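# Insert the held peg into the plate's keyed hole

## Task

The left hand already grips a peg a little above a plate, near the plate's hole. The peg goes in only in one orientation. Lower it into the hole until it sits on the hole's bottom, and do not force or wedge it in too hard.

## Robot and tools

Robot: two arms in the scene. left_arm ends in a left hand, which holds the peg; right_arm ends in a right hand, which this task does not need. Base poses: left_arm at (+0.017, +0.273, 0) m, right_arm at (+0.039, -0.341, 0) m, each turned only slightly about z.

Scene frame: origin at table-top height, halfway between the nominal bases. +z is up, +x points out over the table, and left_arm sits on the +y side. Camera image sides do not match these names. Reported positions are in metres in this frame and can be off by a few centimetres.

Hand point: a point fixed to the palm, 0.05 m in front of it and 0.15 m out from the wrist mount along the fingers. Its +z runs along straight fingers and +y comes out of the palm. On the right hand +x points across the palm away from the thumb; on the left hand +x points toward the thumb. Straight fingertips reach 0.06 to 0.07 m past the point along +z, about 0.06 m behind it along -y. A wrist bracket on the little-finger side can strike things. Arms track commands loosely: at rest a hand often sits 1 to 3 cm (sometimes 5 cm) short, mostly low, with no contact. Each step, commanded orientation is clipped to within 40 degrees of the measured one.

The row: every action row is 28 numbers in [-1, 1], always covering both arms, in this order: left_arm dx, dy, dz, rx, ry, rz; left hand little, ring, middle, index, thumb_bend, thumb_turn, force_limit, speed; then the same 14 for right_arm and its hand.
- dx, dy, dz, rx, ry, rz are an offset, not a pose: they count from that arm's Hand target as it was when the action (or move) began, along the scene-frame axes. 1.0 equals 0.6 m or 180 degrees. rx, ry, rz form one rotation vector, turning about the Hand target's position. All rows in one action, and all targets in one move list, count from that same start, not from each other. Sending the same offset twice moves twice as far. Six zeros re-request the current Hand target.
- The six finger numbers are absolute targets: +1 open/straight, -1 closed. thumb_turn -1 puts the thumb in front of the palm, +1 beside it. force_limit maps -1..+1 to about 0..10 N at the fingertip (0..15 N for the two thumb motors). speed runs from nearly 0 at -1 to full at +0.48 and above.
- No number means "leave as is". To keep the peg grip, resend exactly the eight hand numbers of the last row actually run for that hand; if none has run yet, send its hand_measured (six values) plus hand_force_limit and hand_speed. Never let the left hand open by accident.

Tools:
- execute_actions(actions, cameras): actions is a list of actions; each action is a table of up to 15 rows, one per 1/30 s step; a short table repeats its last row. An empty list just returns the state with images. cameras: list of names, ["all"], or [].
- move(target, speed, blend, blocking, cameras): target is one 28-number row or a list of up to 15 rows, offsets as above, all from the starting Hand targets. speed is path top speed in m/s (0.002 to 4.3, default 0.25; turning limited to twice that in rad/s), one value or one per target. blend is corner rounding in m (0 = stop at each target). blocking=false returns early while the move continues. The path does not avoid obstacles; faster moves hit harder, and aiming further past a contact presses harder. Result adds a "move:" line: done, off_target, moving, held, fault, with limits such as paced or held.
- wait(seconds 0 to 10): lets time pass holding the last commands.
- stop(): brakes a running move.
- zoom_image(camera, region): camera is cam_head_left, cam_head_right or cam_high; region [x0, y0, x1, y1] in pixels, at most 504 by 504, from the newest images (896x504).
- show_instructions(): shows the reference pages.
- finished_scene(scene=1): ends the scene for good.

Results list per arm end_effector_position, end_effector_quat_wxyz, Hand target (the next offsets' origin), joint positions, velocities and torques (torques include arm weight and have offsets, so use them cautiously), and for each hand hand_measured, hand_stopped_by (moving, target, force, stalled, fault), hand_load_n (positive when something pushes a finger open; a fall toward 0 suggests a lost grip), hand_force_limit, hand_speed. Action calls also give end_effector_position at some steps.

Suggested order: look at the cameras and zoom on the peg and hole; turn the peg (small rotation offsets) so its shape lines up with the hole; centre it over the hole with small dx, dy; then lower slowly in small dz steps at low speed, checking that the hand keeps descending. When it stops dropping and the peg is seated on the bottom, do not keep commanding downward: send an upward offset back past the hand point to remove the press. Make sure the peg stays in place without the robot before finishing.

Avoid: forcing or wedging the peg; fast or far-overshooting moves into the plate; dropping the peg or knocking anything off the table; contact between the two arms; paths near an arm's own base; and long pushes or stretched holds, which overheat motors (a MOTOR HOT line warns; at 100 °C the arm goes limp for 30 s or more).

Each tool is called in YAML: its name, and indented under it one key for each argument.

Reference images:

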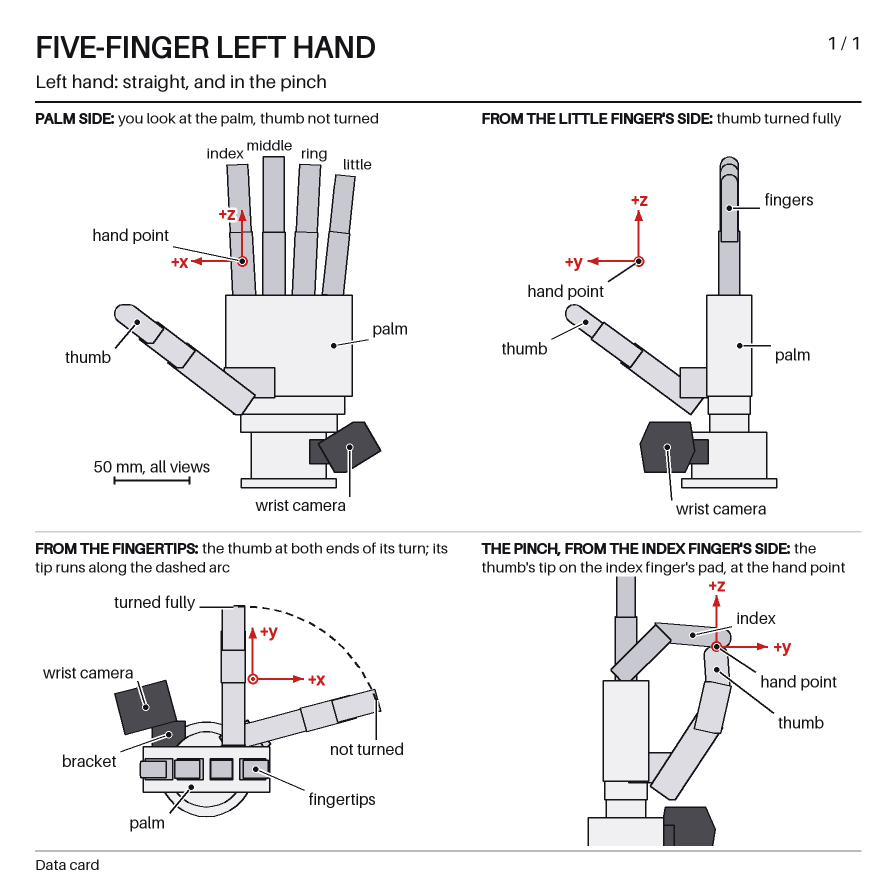

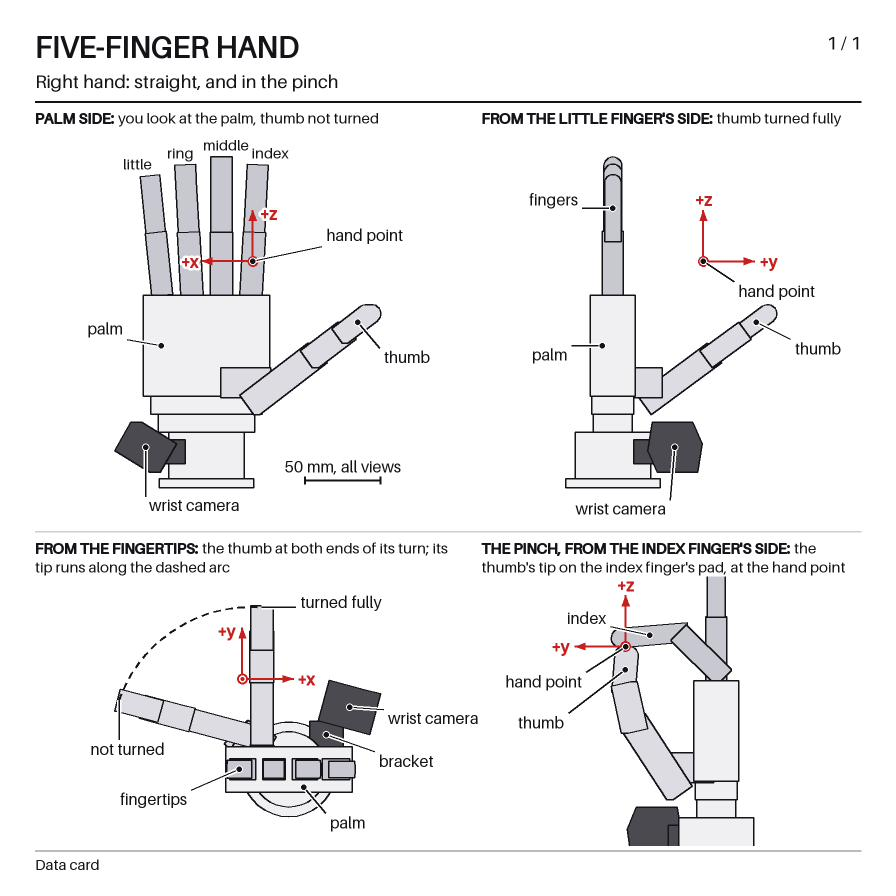

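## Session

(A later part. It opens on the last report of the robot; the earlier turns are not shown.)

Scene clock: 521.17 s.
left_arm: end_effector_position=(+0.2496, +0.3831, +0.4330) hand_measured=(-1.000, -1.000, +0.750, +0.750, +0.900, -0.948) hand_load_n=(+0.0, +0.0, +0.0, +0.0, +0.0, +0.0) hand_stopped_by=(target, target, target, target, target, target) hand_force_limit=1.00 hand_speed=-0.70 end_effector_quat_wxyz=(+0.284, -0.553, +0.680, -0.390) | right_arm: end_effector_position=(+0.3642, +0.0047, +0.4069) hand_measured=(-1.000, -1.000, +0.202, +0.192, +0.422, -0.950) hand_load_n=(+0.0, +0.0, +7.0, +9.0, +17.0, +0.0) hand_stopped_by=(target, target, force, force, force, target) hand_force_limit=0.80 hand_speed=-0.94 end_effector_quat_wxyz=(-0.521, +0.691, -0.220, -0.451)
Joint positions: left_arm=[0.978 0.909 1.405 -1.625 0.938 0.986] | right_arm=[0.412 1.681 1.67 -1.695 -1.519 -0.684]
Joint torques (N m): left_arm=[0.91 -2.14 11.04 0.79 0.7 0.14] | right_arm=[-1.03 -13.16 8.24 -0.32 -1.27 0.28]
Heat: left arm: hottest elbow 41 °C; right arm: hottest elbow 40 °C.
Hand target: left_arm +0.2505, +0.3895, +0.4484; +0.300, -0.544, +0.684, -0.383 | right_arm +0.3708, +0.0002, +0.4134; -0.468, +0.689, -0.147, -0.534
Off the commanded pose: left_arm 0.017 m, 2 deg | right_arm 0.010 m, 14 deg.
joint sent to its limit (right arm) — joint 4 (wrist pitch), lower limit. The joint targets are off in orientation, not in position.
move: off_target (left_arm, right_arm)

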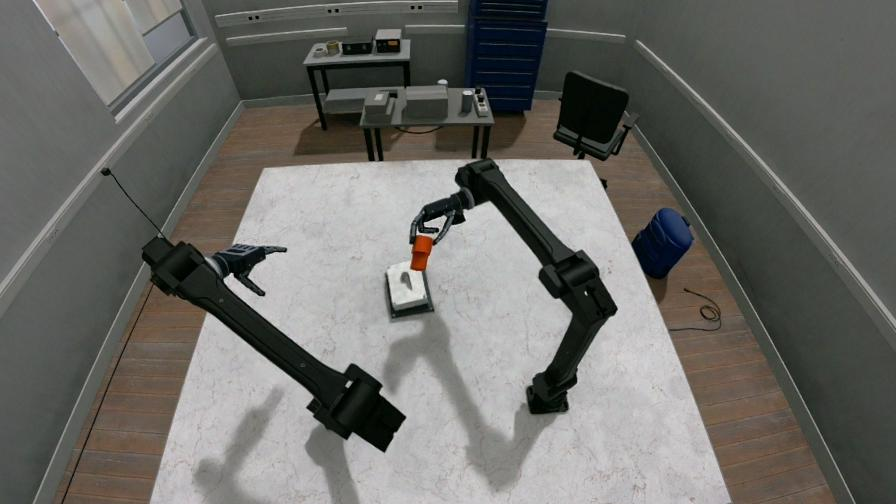

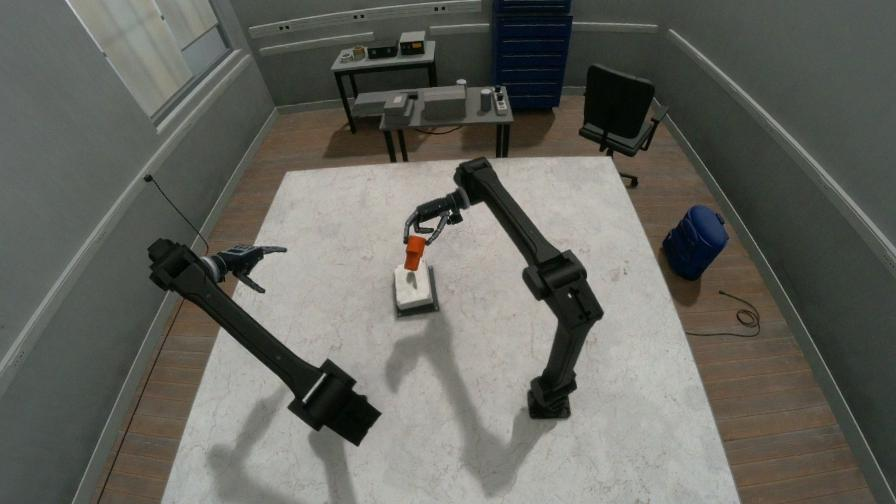

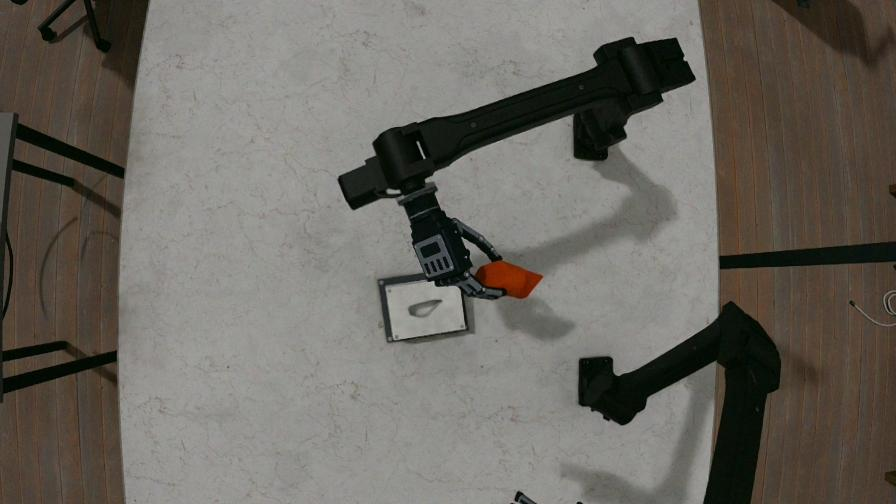

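move:
  target: [0,0,0.0,0,0,0,-1,-1,0.75,0.75,0.9,-0.948,1.0,-0.7,0,0,0,-0.109,0.248,-0.140,-1,-1,-0.05,-0.05,0.05,-0.95,0.8,-0.94]
  speed: 0.3
  cameras: ["all"]

zoom_image:
  camera: "cam_head_left"
  region: [385, 215, 445, 275]

zoom_image:
  camera: "cam_head_right"
  region: [380, 215, 440, 275]

Scene clock: 545.03 s.
left_arm: end_effector_position=(+0.2496, +0.3831, +0.4330) hand_measured=(-1.000, -1.000, +0.750, +0.750, +0.900, -0.948) hand_load_n=(+0.0, +0.0, +0.0, -0.5, +0.0, +0.0) hand_stopped_by=(target, target, target, target, target, target) hand_force_limit=1.00 hand_speed=-0.70 end_effector_quat_wxyz=(+0.284, -0.553, +0.680, -0.390) | right_arm: end_effector_position=(+0.3726, +0.0082, +0.3900) hand_measured=(-1.000, -1.000, +0.202, +0.192, +0.422, -0.950) hand_load_n=(+0.0, +0.0, +7.5, +9.5, +16.5, +0.0) hand_stopped_by=(target, target, force, force, force, target) hand_force_limit=0.80 hand_speed=-0.94 end_effector_quat_wxyz=(+0.276, -0.517, +0.497, +0.640)
Joint positions: left_arm=[0.978 0.909 1.405 -1.625 0.938 0.986] | right_arm=[0.407 1.677 1.462 -1.546 -1.541 0.168]
Joint torques (N m): left_arm=[0.91 -2.2 11.04 0.8 0.71 0.14] | right_arm=[-0.97 -16.32 7.98 0.2 -1.26 0.29]
Heat: left arm: hottest elbow 42 °C; right arm: hottest elbow 40 °C.
Hand target: left_arm +0.2505, +0.3895, +0.4484; +0.300, -0.544, +0.684, -0.383 | right_arm +0.3708, +0.0002, +0.4135; +0.360, -0.457, +0.539, +0.609
Off the commanded pose: left_arm 0.017 m, 2 deg | right_arm 0.025 m, 13 deg.
joint sent to its limit (right arm) — joint 5 (wrist yaw), lower limit. The joint targets are off in orientation, not in position.
move: off_target (left_arm, right_arm)

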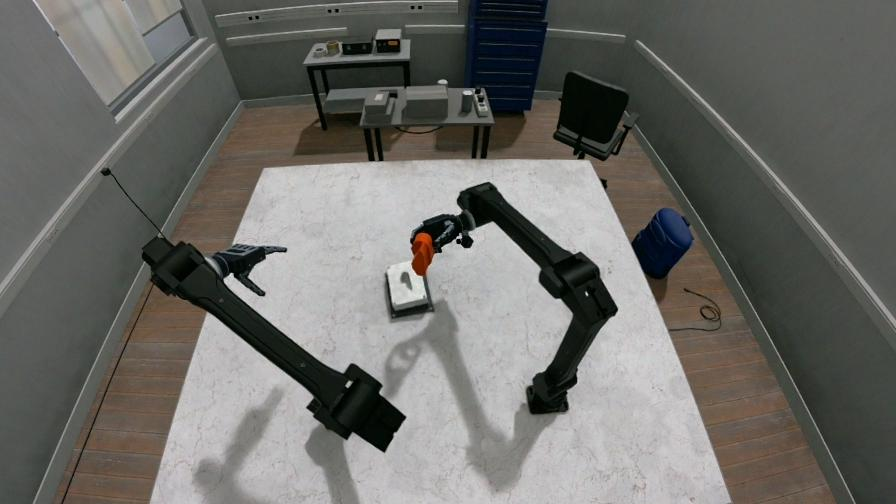

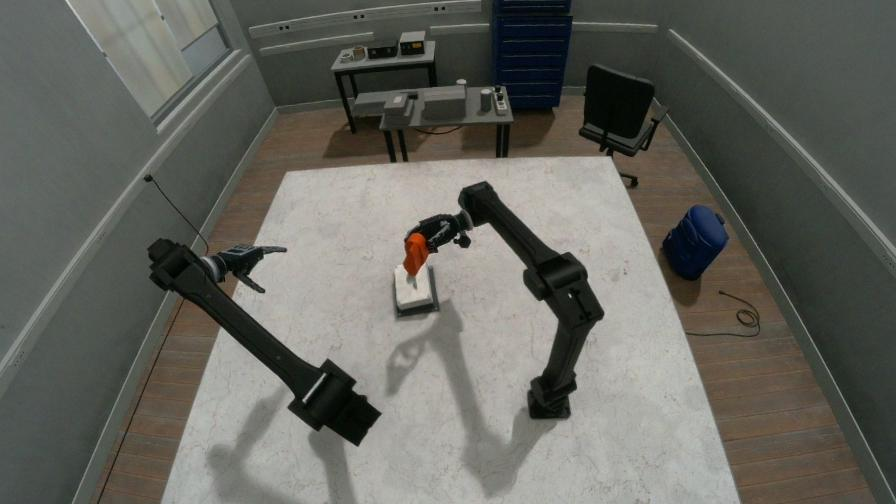

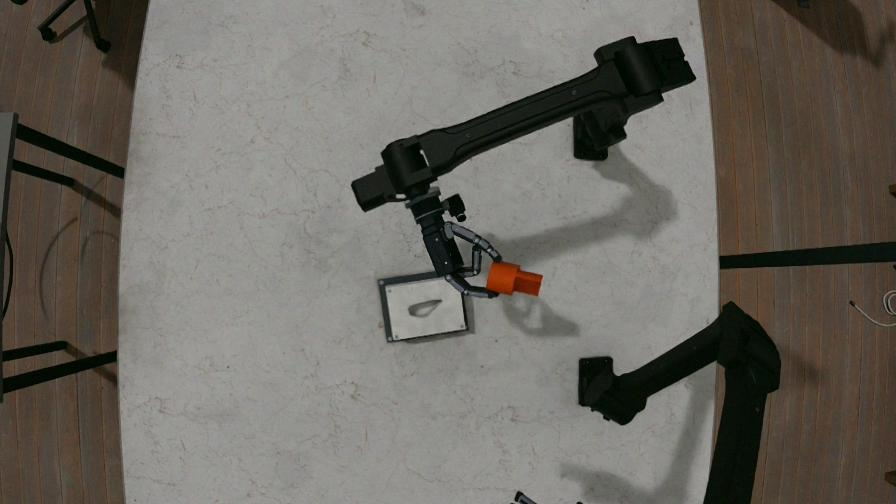

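Scaled by 8.400 from the camera's 896x504 image, which has a finer 1280x720 frame.

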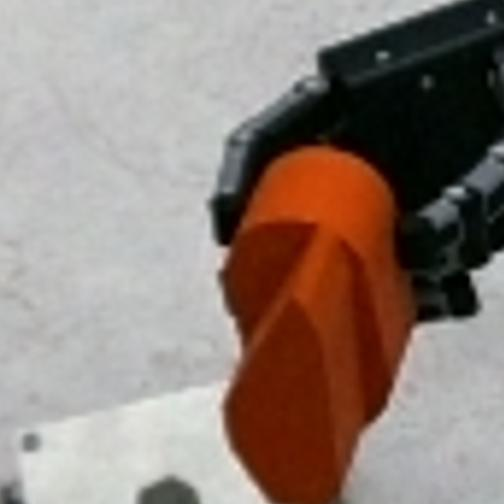

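Scaled by 8.400 from the camera's 896x504 image, which has a finer 1280x720 frame.

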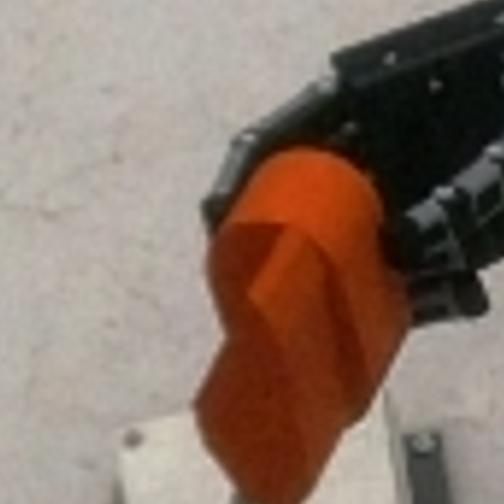

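zoom_image:
  camera: "cam_head_left"
  region: [406, 228, 442, 280]

zoom_image:
  camera: "cam_head_right"
  region: [399, 228, 435, 280]

zoom_image:
  camera: "cam_high"
  region: [475, 245, 555, 315]

Scaled by 9.692 from the camera's 896x504 image, which has a finer 1280x720 frame.

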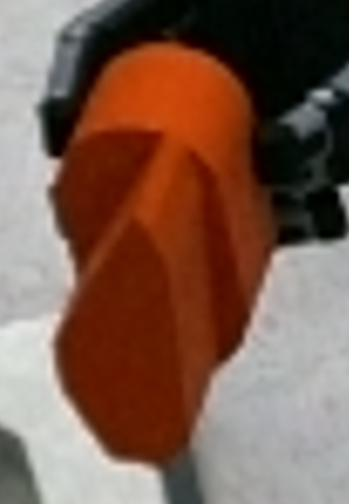

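Scaled by 9.692 from the camera's 896x504 image, which has a finer 1280x720 frame.

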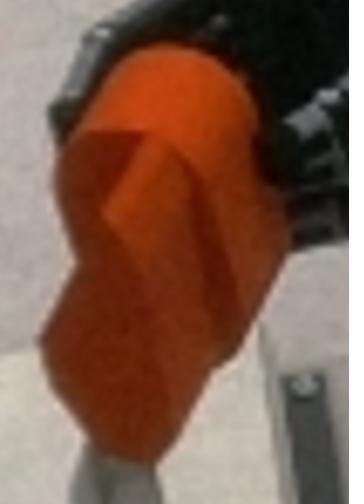

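Scaled by 6.300 from the camera's 896x504 image, which has a finer 1280x720 frame.

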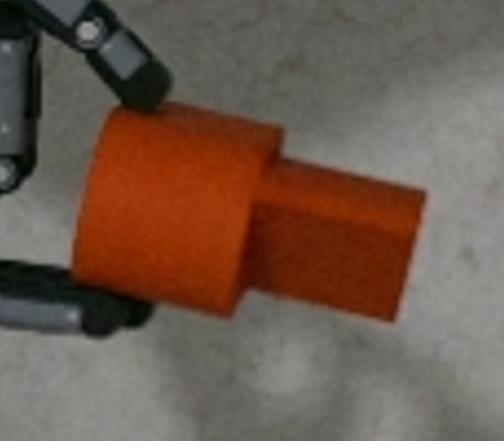

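zoom_image:
  camera: "cam_head_left"
  region: [410, 230, 440, 256]

zoom_image:
  camera: "cam_head_left"
  region: [410, 252, 440, 278]

zoom_image:
  camera: "cam_head_right"
  region: [401, 230, 431, 256]

zoom_image:
  camera: "cam_head_right"
  region: [401, 252, 431, 278]

Scaled by 16.800 from the camera's 896x504 image, which has a finer 1280x720 frame.

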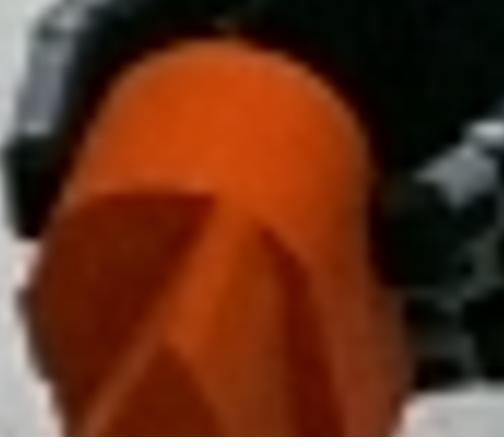

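Scaled by 16.800 from the camera's 896x504 image, which has a finer 1280x720 frame.

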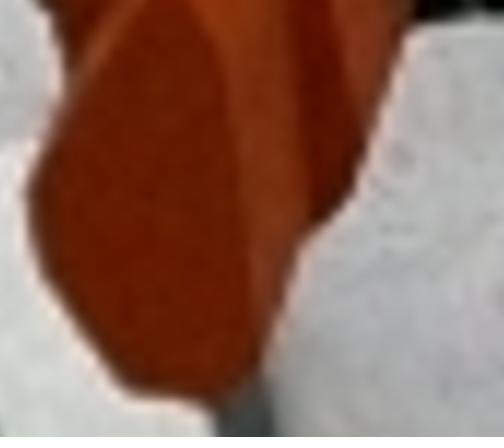

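Scaled by 16.800 from the camera's 896x504 image, which has a finer 1280x720 frame.

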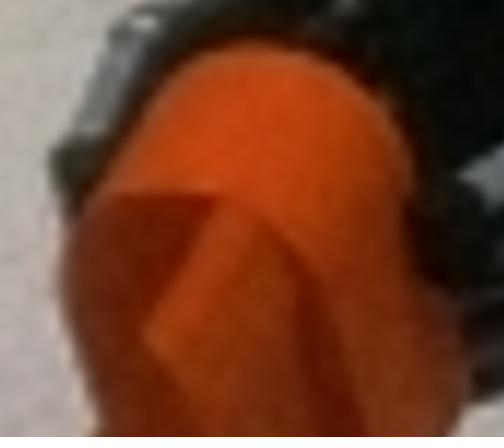

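Scaled by 16.800 from the camera's 896x504 image, which has a finer 1280x720 frame.

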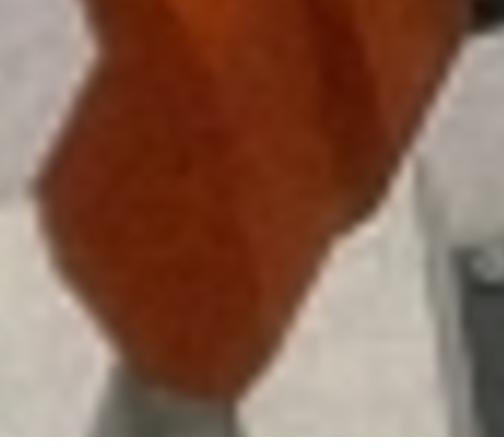

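move:
  target:
    - [0,0,0.0,0,0,0,-1,-1,0.75,0.75,0.9,-0.948,1.0,-0.7,0,0,0,-0.028,-0.301,0.0765,-1,-1,-0.05,-0.05,0.05,-0.95,0.8,-0.94]
    - [0,0,0.0,0,0,0,-1,-1,0.75,0.75,0.9,-0.948,1.0,-0.7,0.12,0.175,-0.133,-0.0559,-0.6021,0.1531,-1,-1,-0.05,-0.05,0.05,-0.95,0.8,-0.94]
  speed: 0.3
  blend: 0.05
  cameras: ["all"]

zoom_image:
  camera: "cam_high"
  region: [370, 230, 490, 350]

zoom_image:
  camera: "cam_head_left"
  region: [370, 210, 450, 330]

zoom_image:
  camera: "cam_head_right"
  region: [370, 210, 450, 330]

Scene clock: 631.63 s.
left_arm: end_effector_position=(+0.2496, +0.3831, +0.4330) hand_measured=(-1.000, -1.000, +0.750, +0.750, +0.900, -0.948) hand_load_n=(+0.0, +0.0, +0.0, +0.0, +0.0, +0.0) hand_stopped_by=(target, target, target, target, target, target) hand_force_limit=1.00 hand_speed=-0.70 end_effector_quat_wxyz=(+0.284, -0.553, +0.680, -0.390) | right_arm: end_effector_position=(+0.4315, +0.0888, +0.3043) hand_measured=(-1.000, -1.000, +0.202, +0.192, +0.422, -0.950) hand_load_n=(+0.0, +0.0, +7.0, +9.5, +17.0, +1.0) hand_stopped_by=(target, target, force, force, force, target) hand_force_limit=0.80 hand_speed=-0.94 end_effector_quat_wxyz=(-0.454, +0.890, +0.010, -0.034)
Joint positions: left_arm=[0.978 0.909 1.405 -1.625 0.938 0.986] | right_arm=[0.631 1.631 1.687 -1.015 -0.775 -0.721]
Joint torques (N m): left_arm=[0.91 -2.2 11.06 0.8 0.71 0.14] | right_arm=[1.03 -13.45 13.04 2.21 -0.53 -0.09]
Heat: left arm: hottest elbow 45 °C; right arm: hottest elbow 39 °C.
Hand target: left_arm +0.2505, +0.3895, +0.4484; +0.300, -0.544, +0.684, -0.383 | right_arm +0.4427, +0.1052, +0.3336; -0.475, +0.879, +0.036, -0.006
Off the commanded pose: left_arm 0.017 m, 2 deg | right_arm 0.035 m, 5 deg.
move: off_target (left_arm, right_arm)

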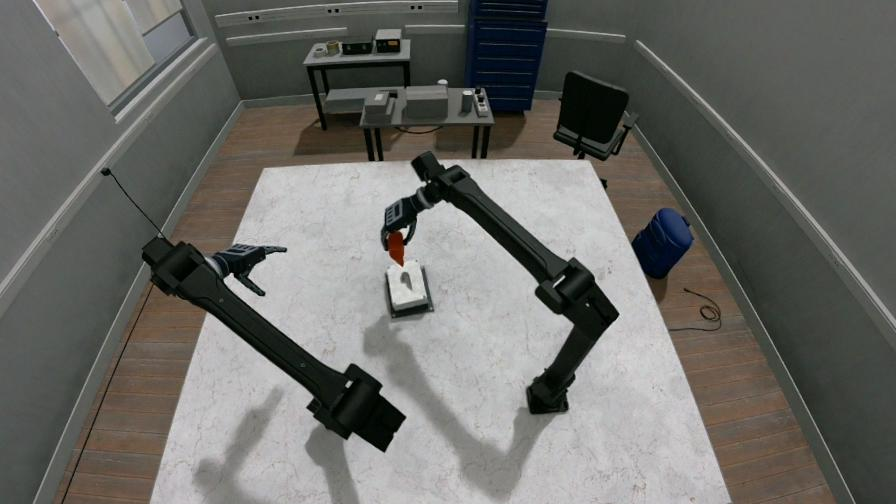

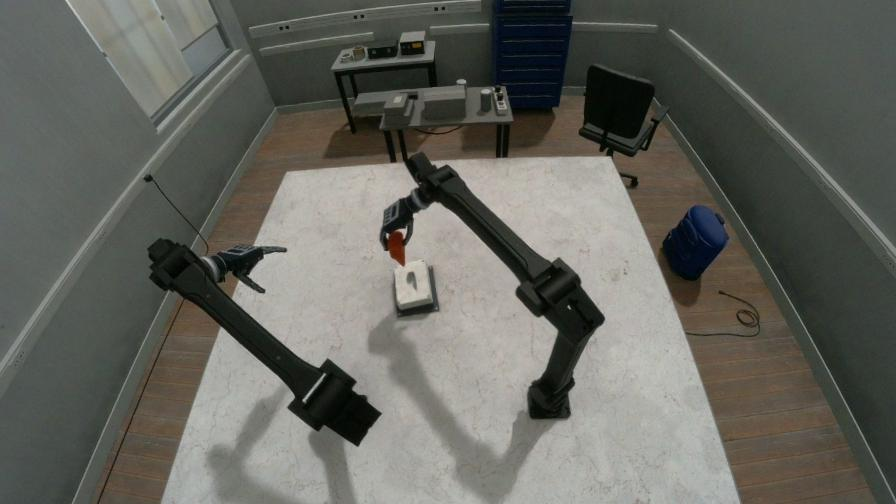

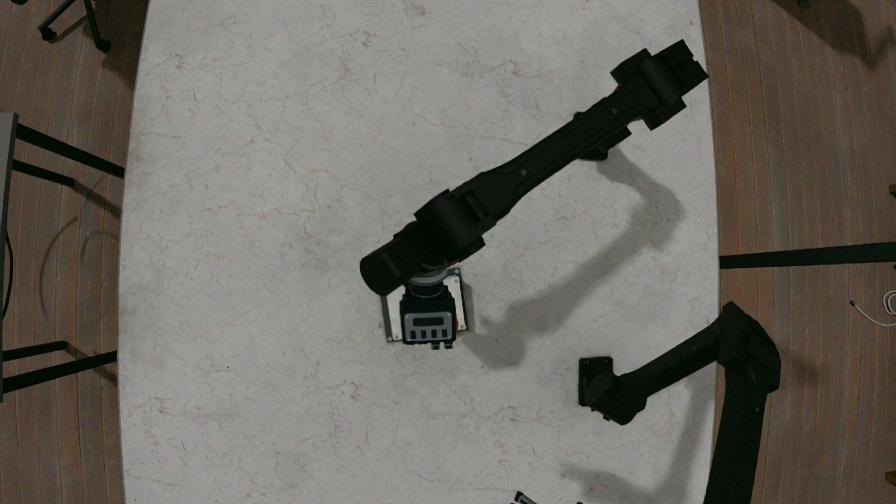

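Scaled by 4.200 from the camera's 896x504 image, which has a finer 1280x720 frame.

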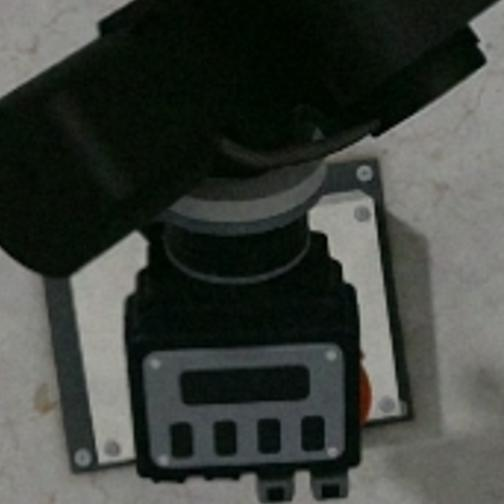

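Scaled by 4.200 from the camera's 896x504 image, which has a finer 1280x720 frame.

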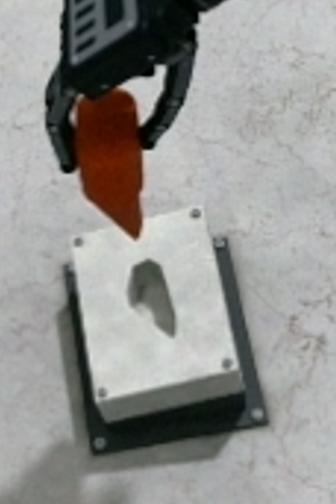

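Scaled by 4.200 from the camera's 896x504 image, which has a finer 1280x720 frame.

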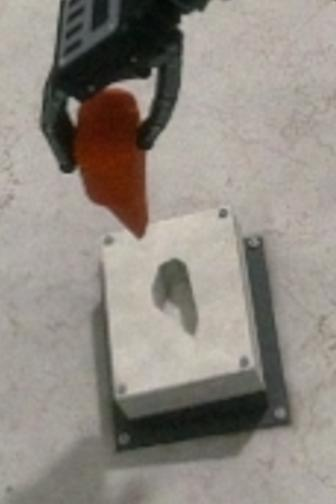

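move:
  target: [0,0,0.0,0,0,0,-1,-1,0.75,0.75,0.9,-0.948,1.0,-0.7,0.019,0.027,-0.15,0.0153,-0.0226,0.0062,-1,-1,-0.05,-0.05,0.05,-0.95,0.8,-0.94]
  speed: 0.15
  cameras: ["all"]

zoom_image:
  camera: "cam_high"
  region: [370, 260, 480, 360]

zoom_image:
  camera: "cam_head_left"
  region: [375, 225, 445, 325]

zoom_image:
  camera: "cam_head_right"
  region: [375, 225, 445, 325]

Scene clock: 647.70 s.
left_arm: end_effector_position=(+0.2496, +0.3831, +0.4330) hand_measured=(-1.000, -1.000, +0.750, +0.750, +0.900, -0.948) hand_load_n=(+0.0, +0.0, +0.0, +0.0, +0.0, +0.0) hand_stopped_by=(target, target, target, target, target, target) hand_force_limit=1.00 hand_speed=-0.70 end_effector_quat_wxyz=(+0.284, -0.553, +0.680, -0.390) | right_arm: end_effector_position=(+0.4539, +0.1091, +0.2289) hand_measured=(-1.000, -1.000, +0.202, +0.192, +0.422, -0.950) hand_load_n=(+0.0, +0.0, +7.0, +9.5, +17.5, +1.0) hand_stopped_by=(target, target, force, force, force, target) hand_force_limit=0.80 hand_speed=-0.94 end_effector_quat_wxyz=(-0.481, +0.875, +0.042, +0.008)
Joint positions: left_arm=[0.978 0.909 1.405 -1.625 0.938 0.986] | right_arm=[0.638 1.66 1.5 -0.69 -0.775 -0.736]
Joint torques (N m): left_arm=[0.91 -2.14 11.06 0.8 0.7 0.14] | right_arm=[1.26 -14.86 9.7 2.5 -0.61 -0.08]
Heat: left arm: hottest elbow 45 °C; right arm: hottest elbow 43 °C.
Hand target: left_arm +0.2505, +0.3895, +0.4484; +0.300, -0.544, +0.684, -0.383 | right_arm +0.4542, +0.1213, +0.2436; -0.494, +0.867, +0.061, +0.022
Off the commanded pose: left_arm 0.017 m, 2 deg | right_arm 0.019 m, 3 deg.
move: off_target (left_arm, right_arm)

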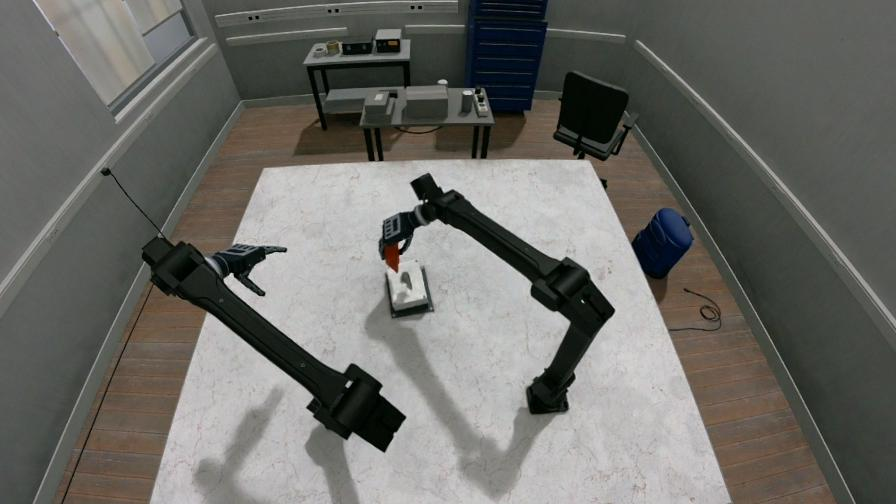

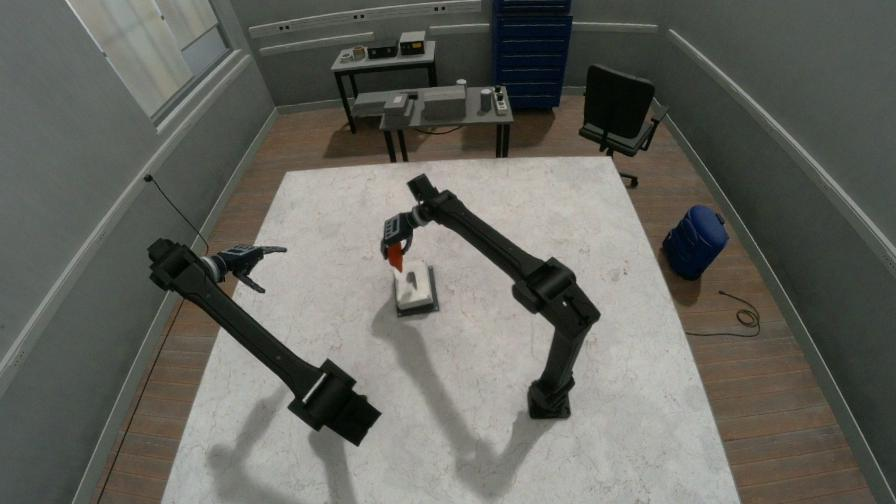

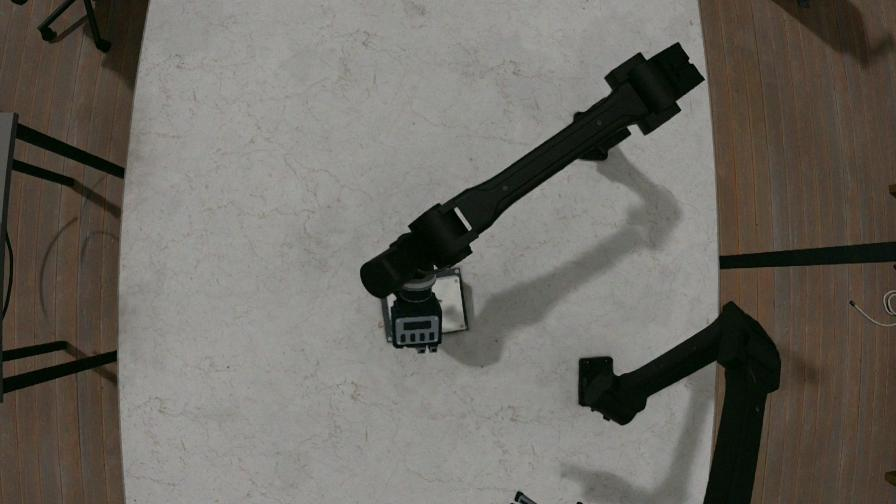

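Scaled by 4.582 from the camera's 896x504 image, which has a finer 1280x720 frame.

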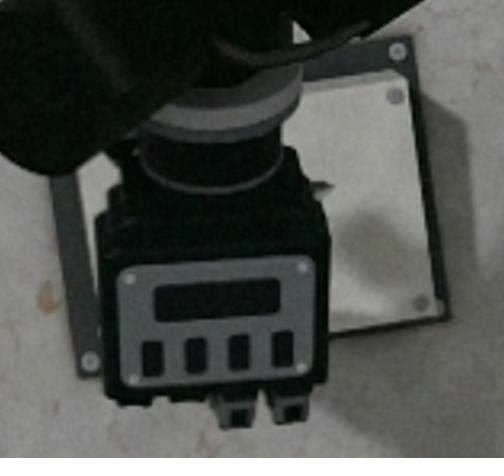

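Scaled by 5.040 from the camera's 896x504 image, which has a finer 1280x720 frame.

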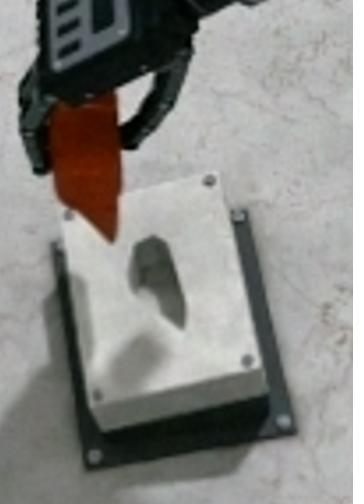

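Scaled by 5.040 from the camera's 896x504 image, which has a finer 1280x720 frame.

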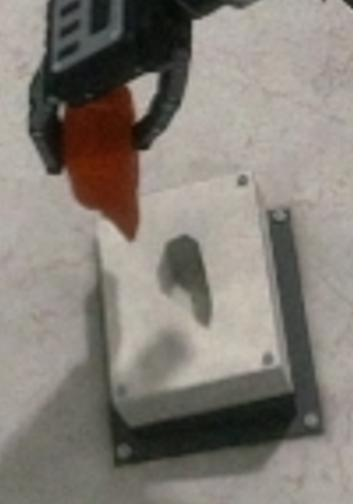

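move:
  target: [0,0,0.0,0,0,0,-1,-1,0.75,0.75,0.9,-0.948,1.0,-0.7,-0.05,-0.083,-0.05,-0.0055,0.008,0,-1,-1,-0.05,-0.05,0.05,-0.95,0.8,-0.94]
  speed: 0.12
  cameras: ["all"]

zoom_image:
  camera: "cam_high"
  region: [370, 260, 480, 360]

zoom_image:
  camera: "cam_head_left"
  region: [375, 240, 445, 325]

zoom_image:
  camera: "cam_head_right"
  region: [375, 240, 445, 325]

Scene clock: 674.87 s.
left_arm: end_effector_position=(+0.2496, +0.3831, +0.4330) hand_measured=(-1.000, -1.000, +0.750, +0.750, +0.900, -0.948) hand_load_n=(+0.0, +0.0, +0.0, +0.0, +0.0, +0.0) hand_stopped_by=(target, target, target, target, target, target) hand_force_limit=1.00 hand_speed=-0.70 end_effector_quat_wxyz=(+0.284, -0.553, +0.680, -0.390) | right_arm: end_effector_position=(+0.4132, +0.0728, +0.1856) hand_measured=(-1.000, -1.000, +0.202, +0.192, +0.422, -0.950) hand_load_n=(+0.5, +0.0, +6.5, +9.5, +17.5, +1.0) hand_stopped_by=(target, target, force, force, force, target) hand_force_limit=0.80 hand_speed=-0.94 end_effector_quat_wxyz=(-0.468, +0.882, +0.042, -0.019)
Joint positions: left_arm=[0.978 0.909 1.405 -1.625 0.938 0.986] | right_arm=[0.624 1.587 1.311 -0.661 -0.801 -0.78]
Joint torques (N m): left_arm=[0.91 -2.2 11.04 0.8 0.7 0.14] | right_arm=[-0.97 -15.79 9.22 2.26 -0.72 -0.09]
Heat: left arm: hottest elbow 45 °C; right arm: hottest elbow 41 °C.
Hand target: left_arm +0.2505, +0.3895, +0.4484; +0.300, -0.544, +0.684, -0.383 | right_arm +0.4243, +0.0715, +0.2137; -0.487, +0.871, +0.055, +0.011
Off the commanded pose: left_arm 0.017 m, 2 deg | right_arm 0.030 m, 4 deg.
move: off_target (left_arm, right_arm)

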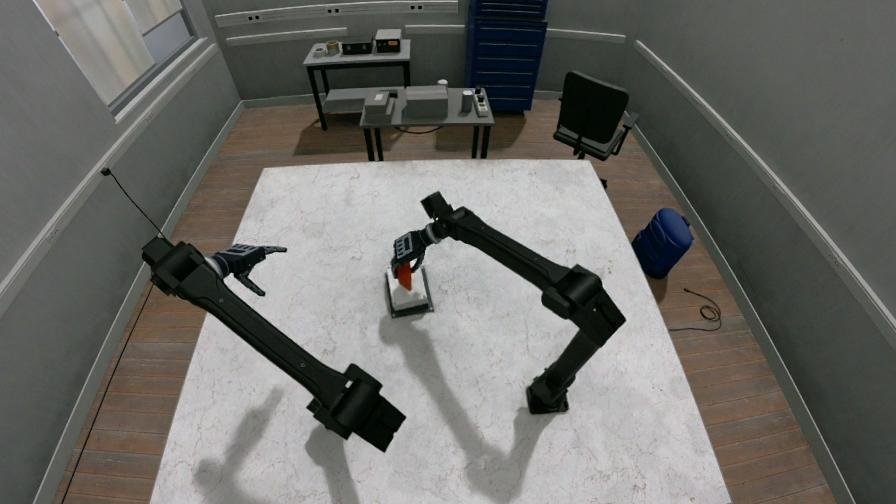

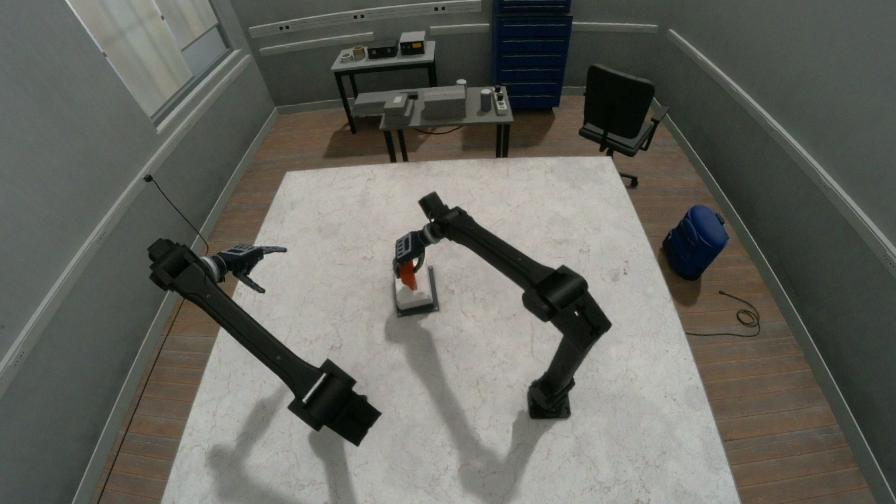

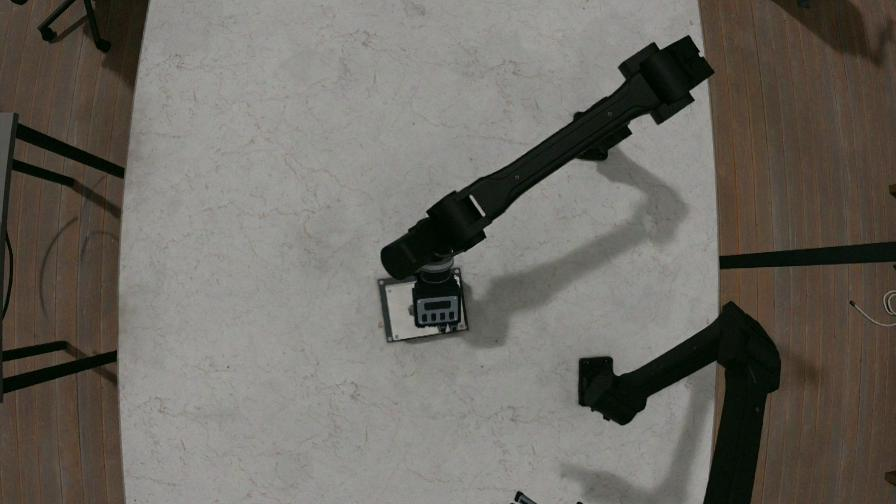

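Scaled by 4.582 from the camera's 896x504 image, which has a finer 1280x720 frame.

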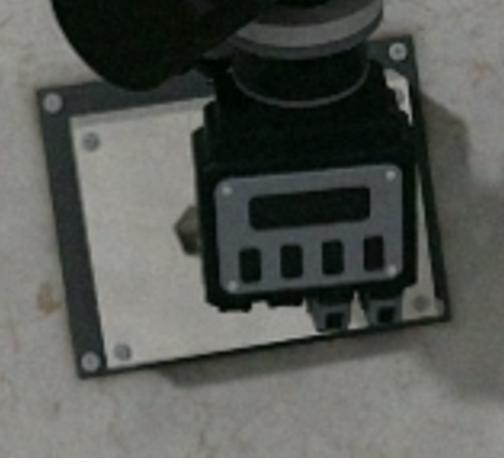

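Scaled by 5.929 from the camera's 896x504 image, which has a finer 1280x720 frame.

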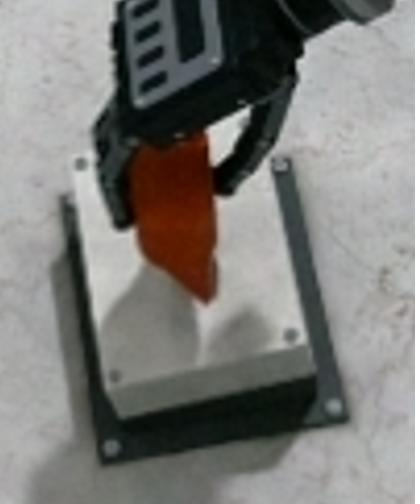

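Scaled by 5.929 from the camera's 896x504 image, which has a finer 1280x720 frame.

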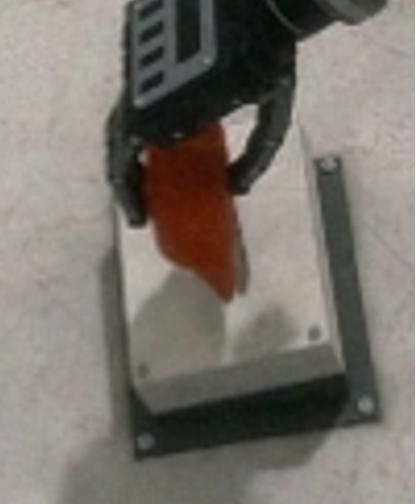

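move:
  target: [0,0,0.0,0,0,0,-1,-1,0.75,0.75,0.9,-0.948,1.0,-0.7,0.05,-0.008,-0.025,0.004,-0.005,-0.006,-1,-1,-0.05,-0.05,0.05,-0.95,0.8,-0.94]
  speed: 0.1
  cameras: ["all"]

zoom_image:
  camera: "cam_high"
  region: [370, 260, 480, 360]

zoom_image:
  camera: "cam_head_left"
  region: [380, 250, 440, 320]

zoom_image:
  camera: "cam_head_right"
  region: [380, 250, 440, 320]

Scene clock: 695.20 s.
left_arm: end_effector_position=(+0.2496, +0.3831, +0.4330) hand_measured=(-1.000, -1.000, +0.750, +0.750, +0.900, -0.948) hand_load_n=(+0.0, +0.0, +0.0, +0.0, +0.0, +0.0) hand_stopped_by=(target, target, target, target, target, target) hand_force_limit=1.00 hand_speed=-0.70 end_effector_quat_wxyz=(+0.284, -0.553, +0.680, -0.390) | right_arm: end_effector_position=(+0.4368, +0.0623, +0.1836) hand_measured=(-1.000, -1.000, +0.202, +0.192, +0.422, -0.950) hand_load_n=(+0.0, +0.0, +6.5, +9.5, +17.5, +1.0) hand_stopped_by=(target, target, force, force, force, target) hand_force_limit=0.80 hand_speed=-0.94 end_effector_quat_wxyz=(-0.479, +0.877, +0.040, +0.000)
Joint positions: left_arm=[0.978 0.909 1.405 -1.625 0.938 0.986] | right_arm=[0.582 1.598 1.311 -0.624 -0.816 -0.8]
Joint torques (N m): left_arm=[0.91 -2.2 11.04 0.8 0.71 0.14] | right_arm=[-0.73 -12.75 10.32 2.36 -0.73 -0.11]
Heat: left arm: hottest elbow 45 °C; right arm: hottest elbow 42 °C.
Hand target: left_arm +0.2505, +0.3895, +0.4484; +0.300, -0.544, +0.684, -0.383 | right_arm +0.4542, +0.0668, +0.1987; -0.492, +0.869, +0.051, +0.022
Off the commanded pose: left_arm 0.017 m, 2 deg | right_arm 0.024 m, 3 deg.
move: off_target (left_arm, right_arm)

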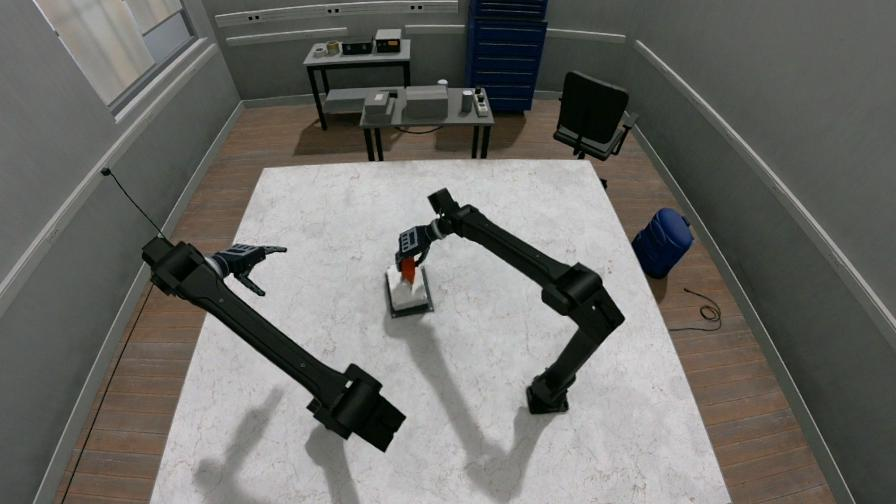

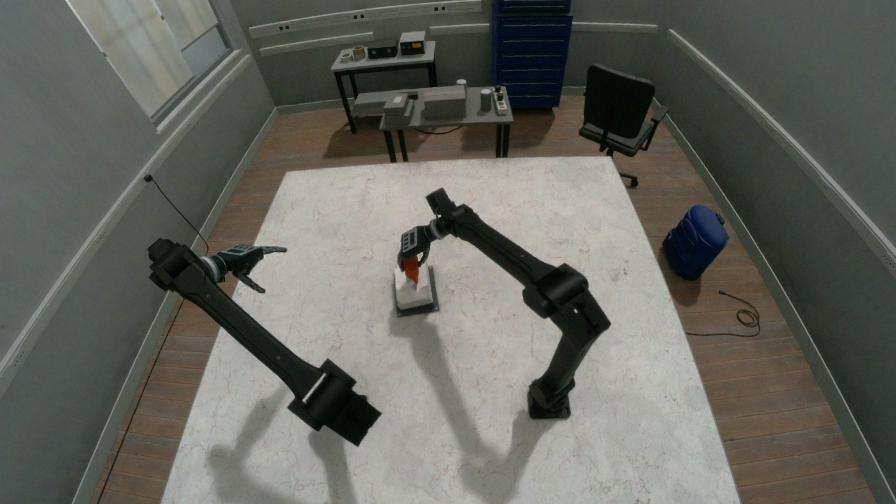

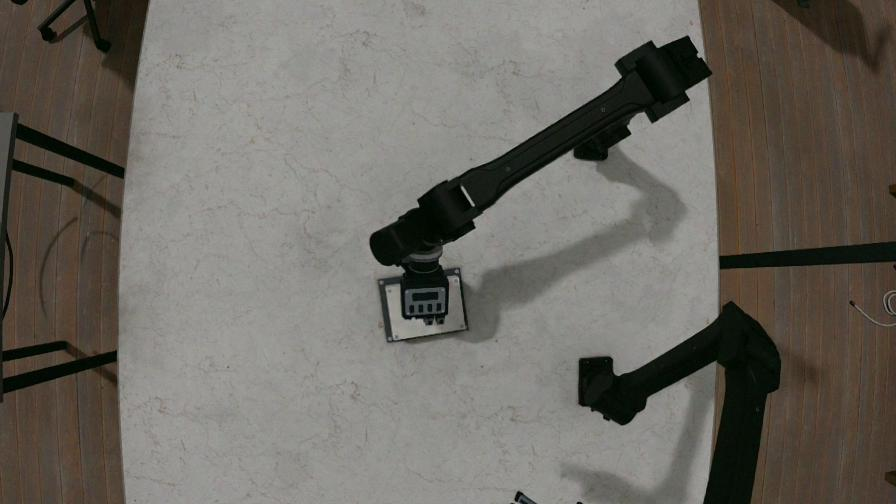

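Scaled by 4.582 from the camera's 896x504 image, which has a finer 1280x720 frame.

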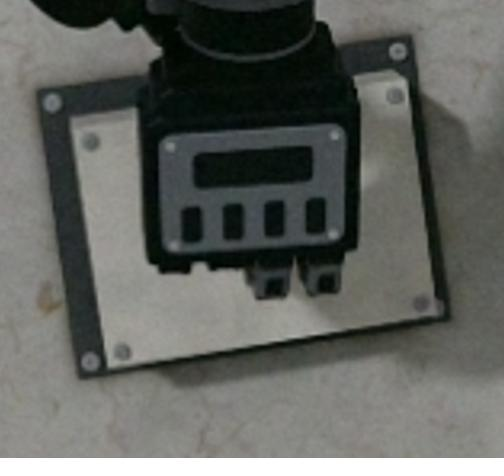

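Scaled by 7.200 from the camera's 896x504 image, which has a finer 1280x720 frame.

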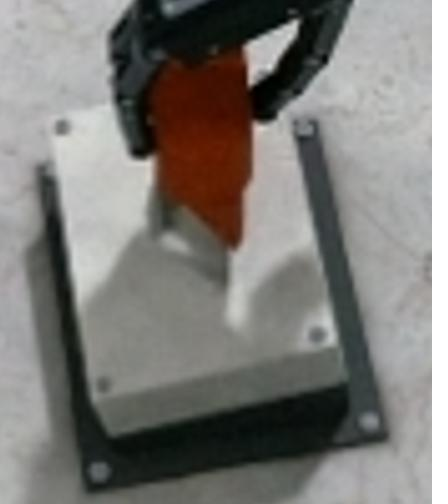

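Scaled by 7.200 from the camera's 896x504 image, which has a finer 1280x720 frame.

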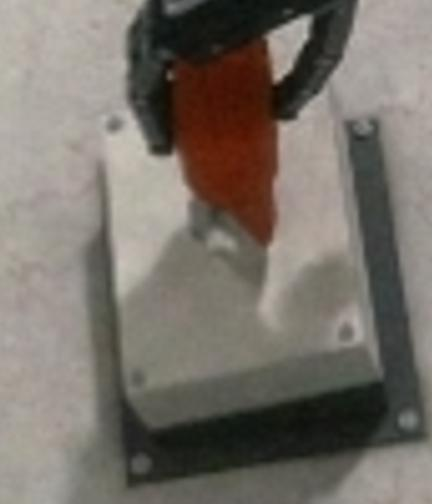

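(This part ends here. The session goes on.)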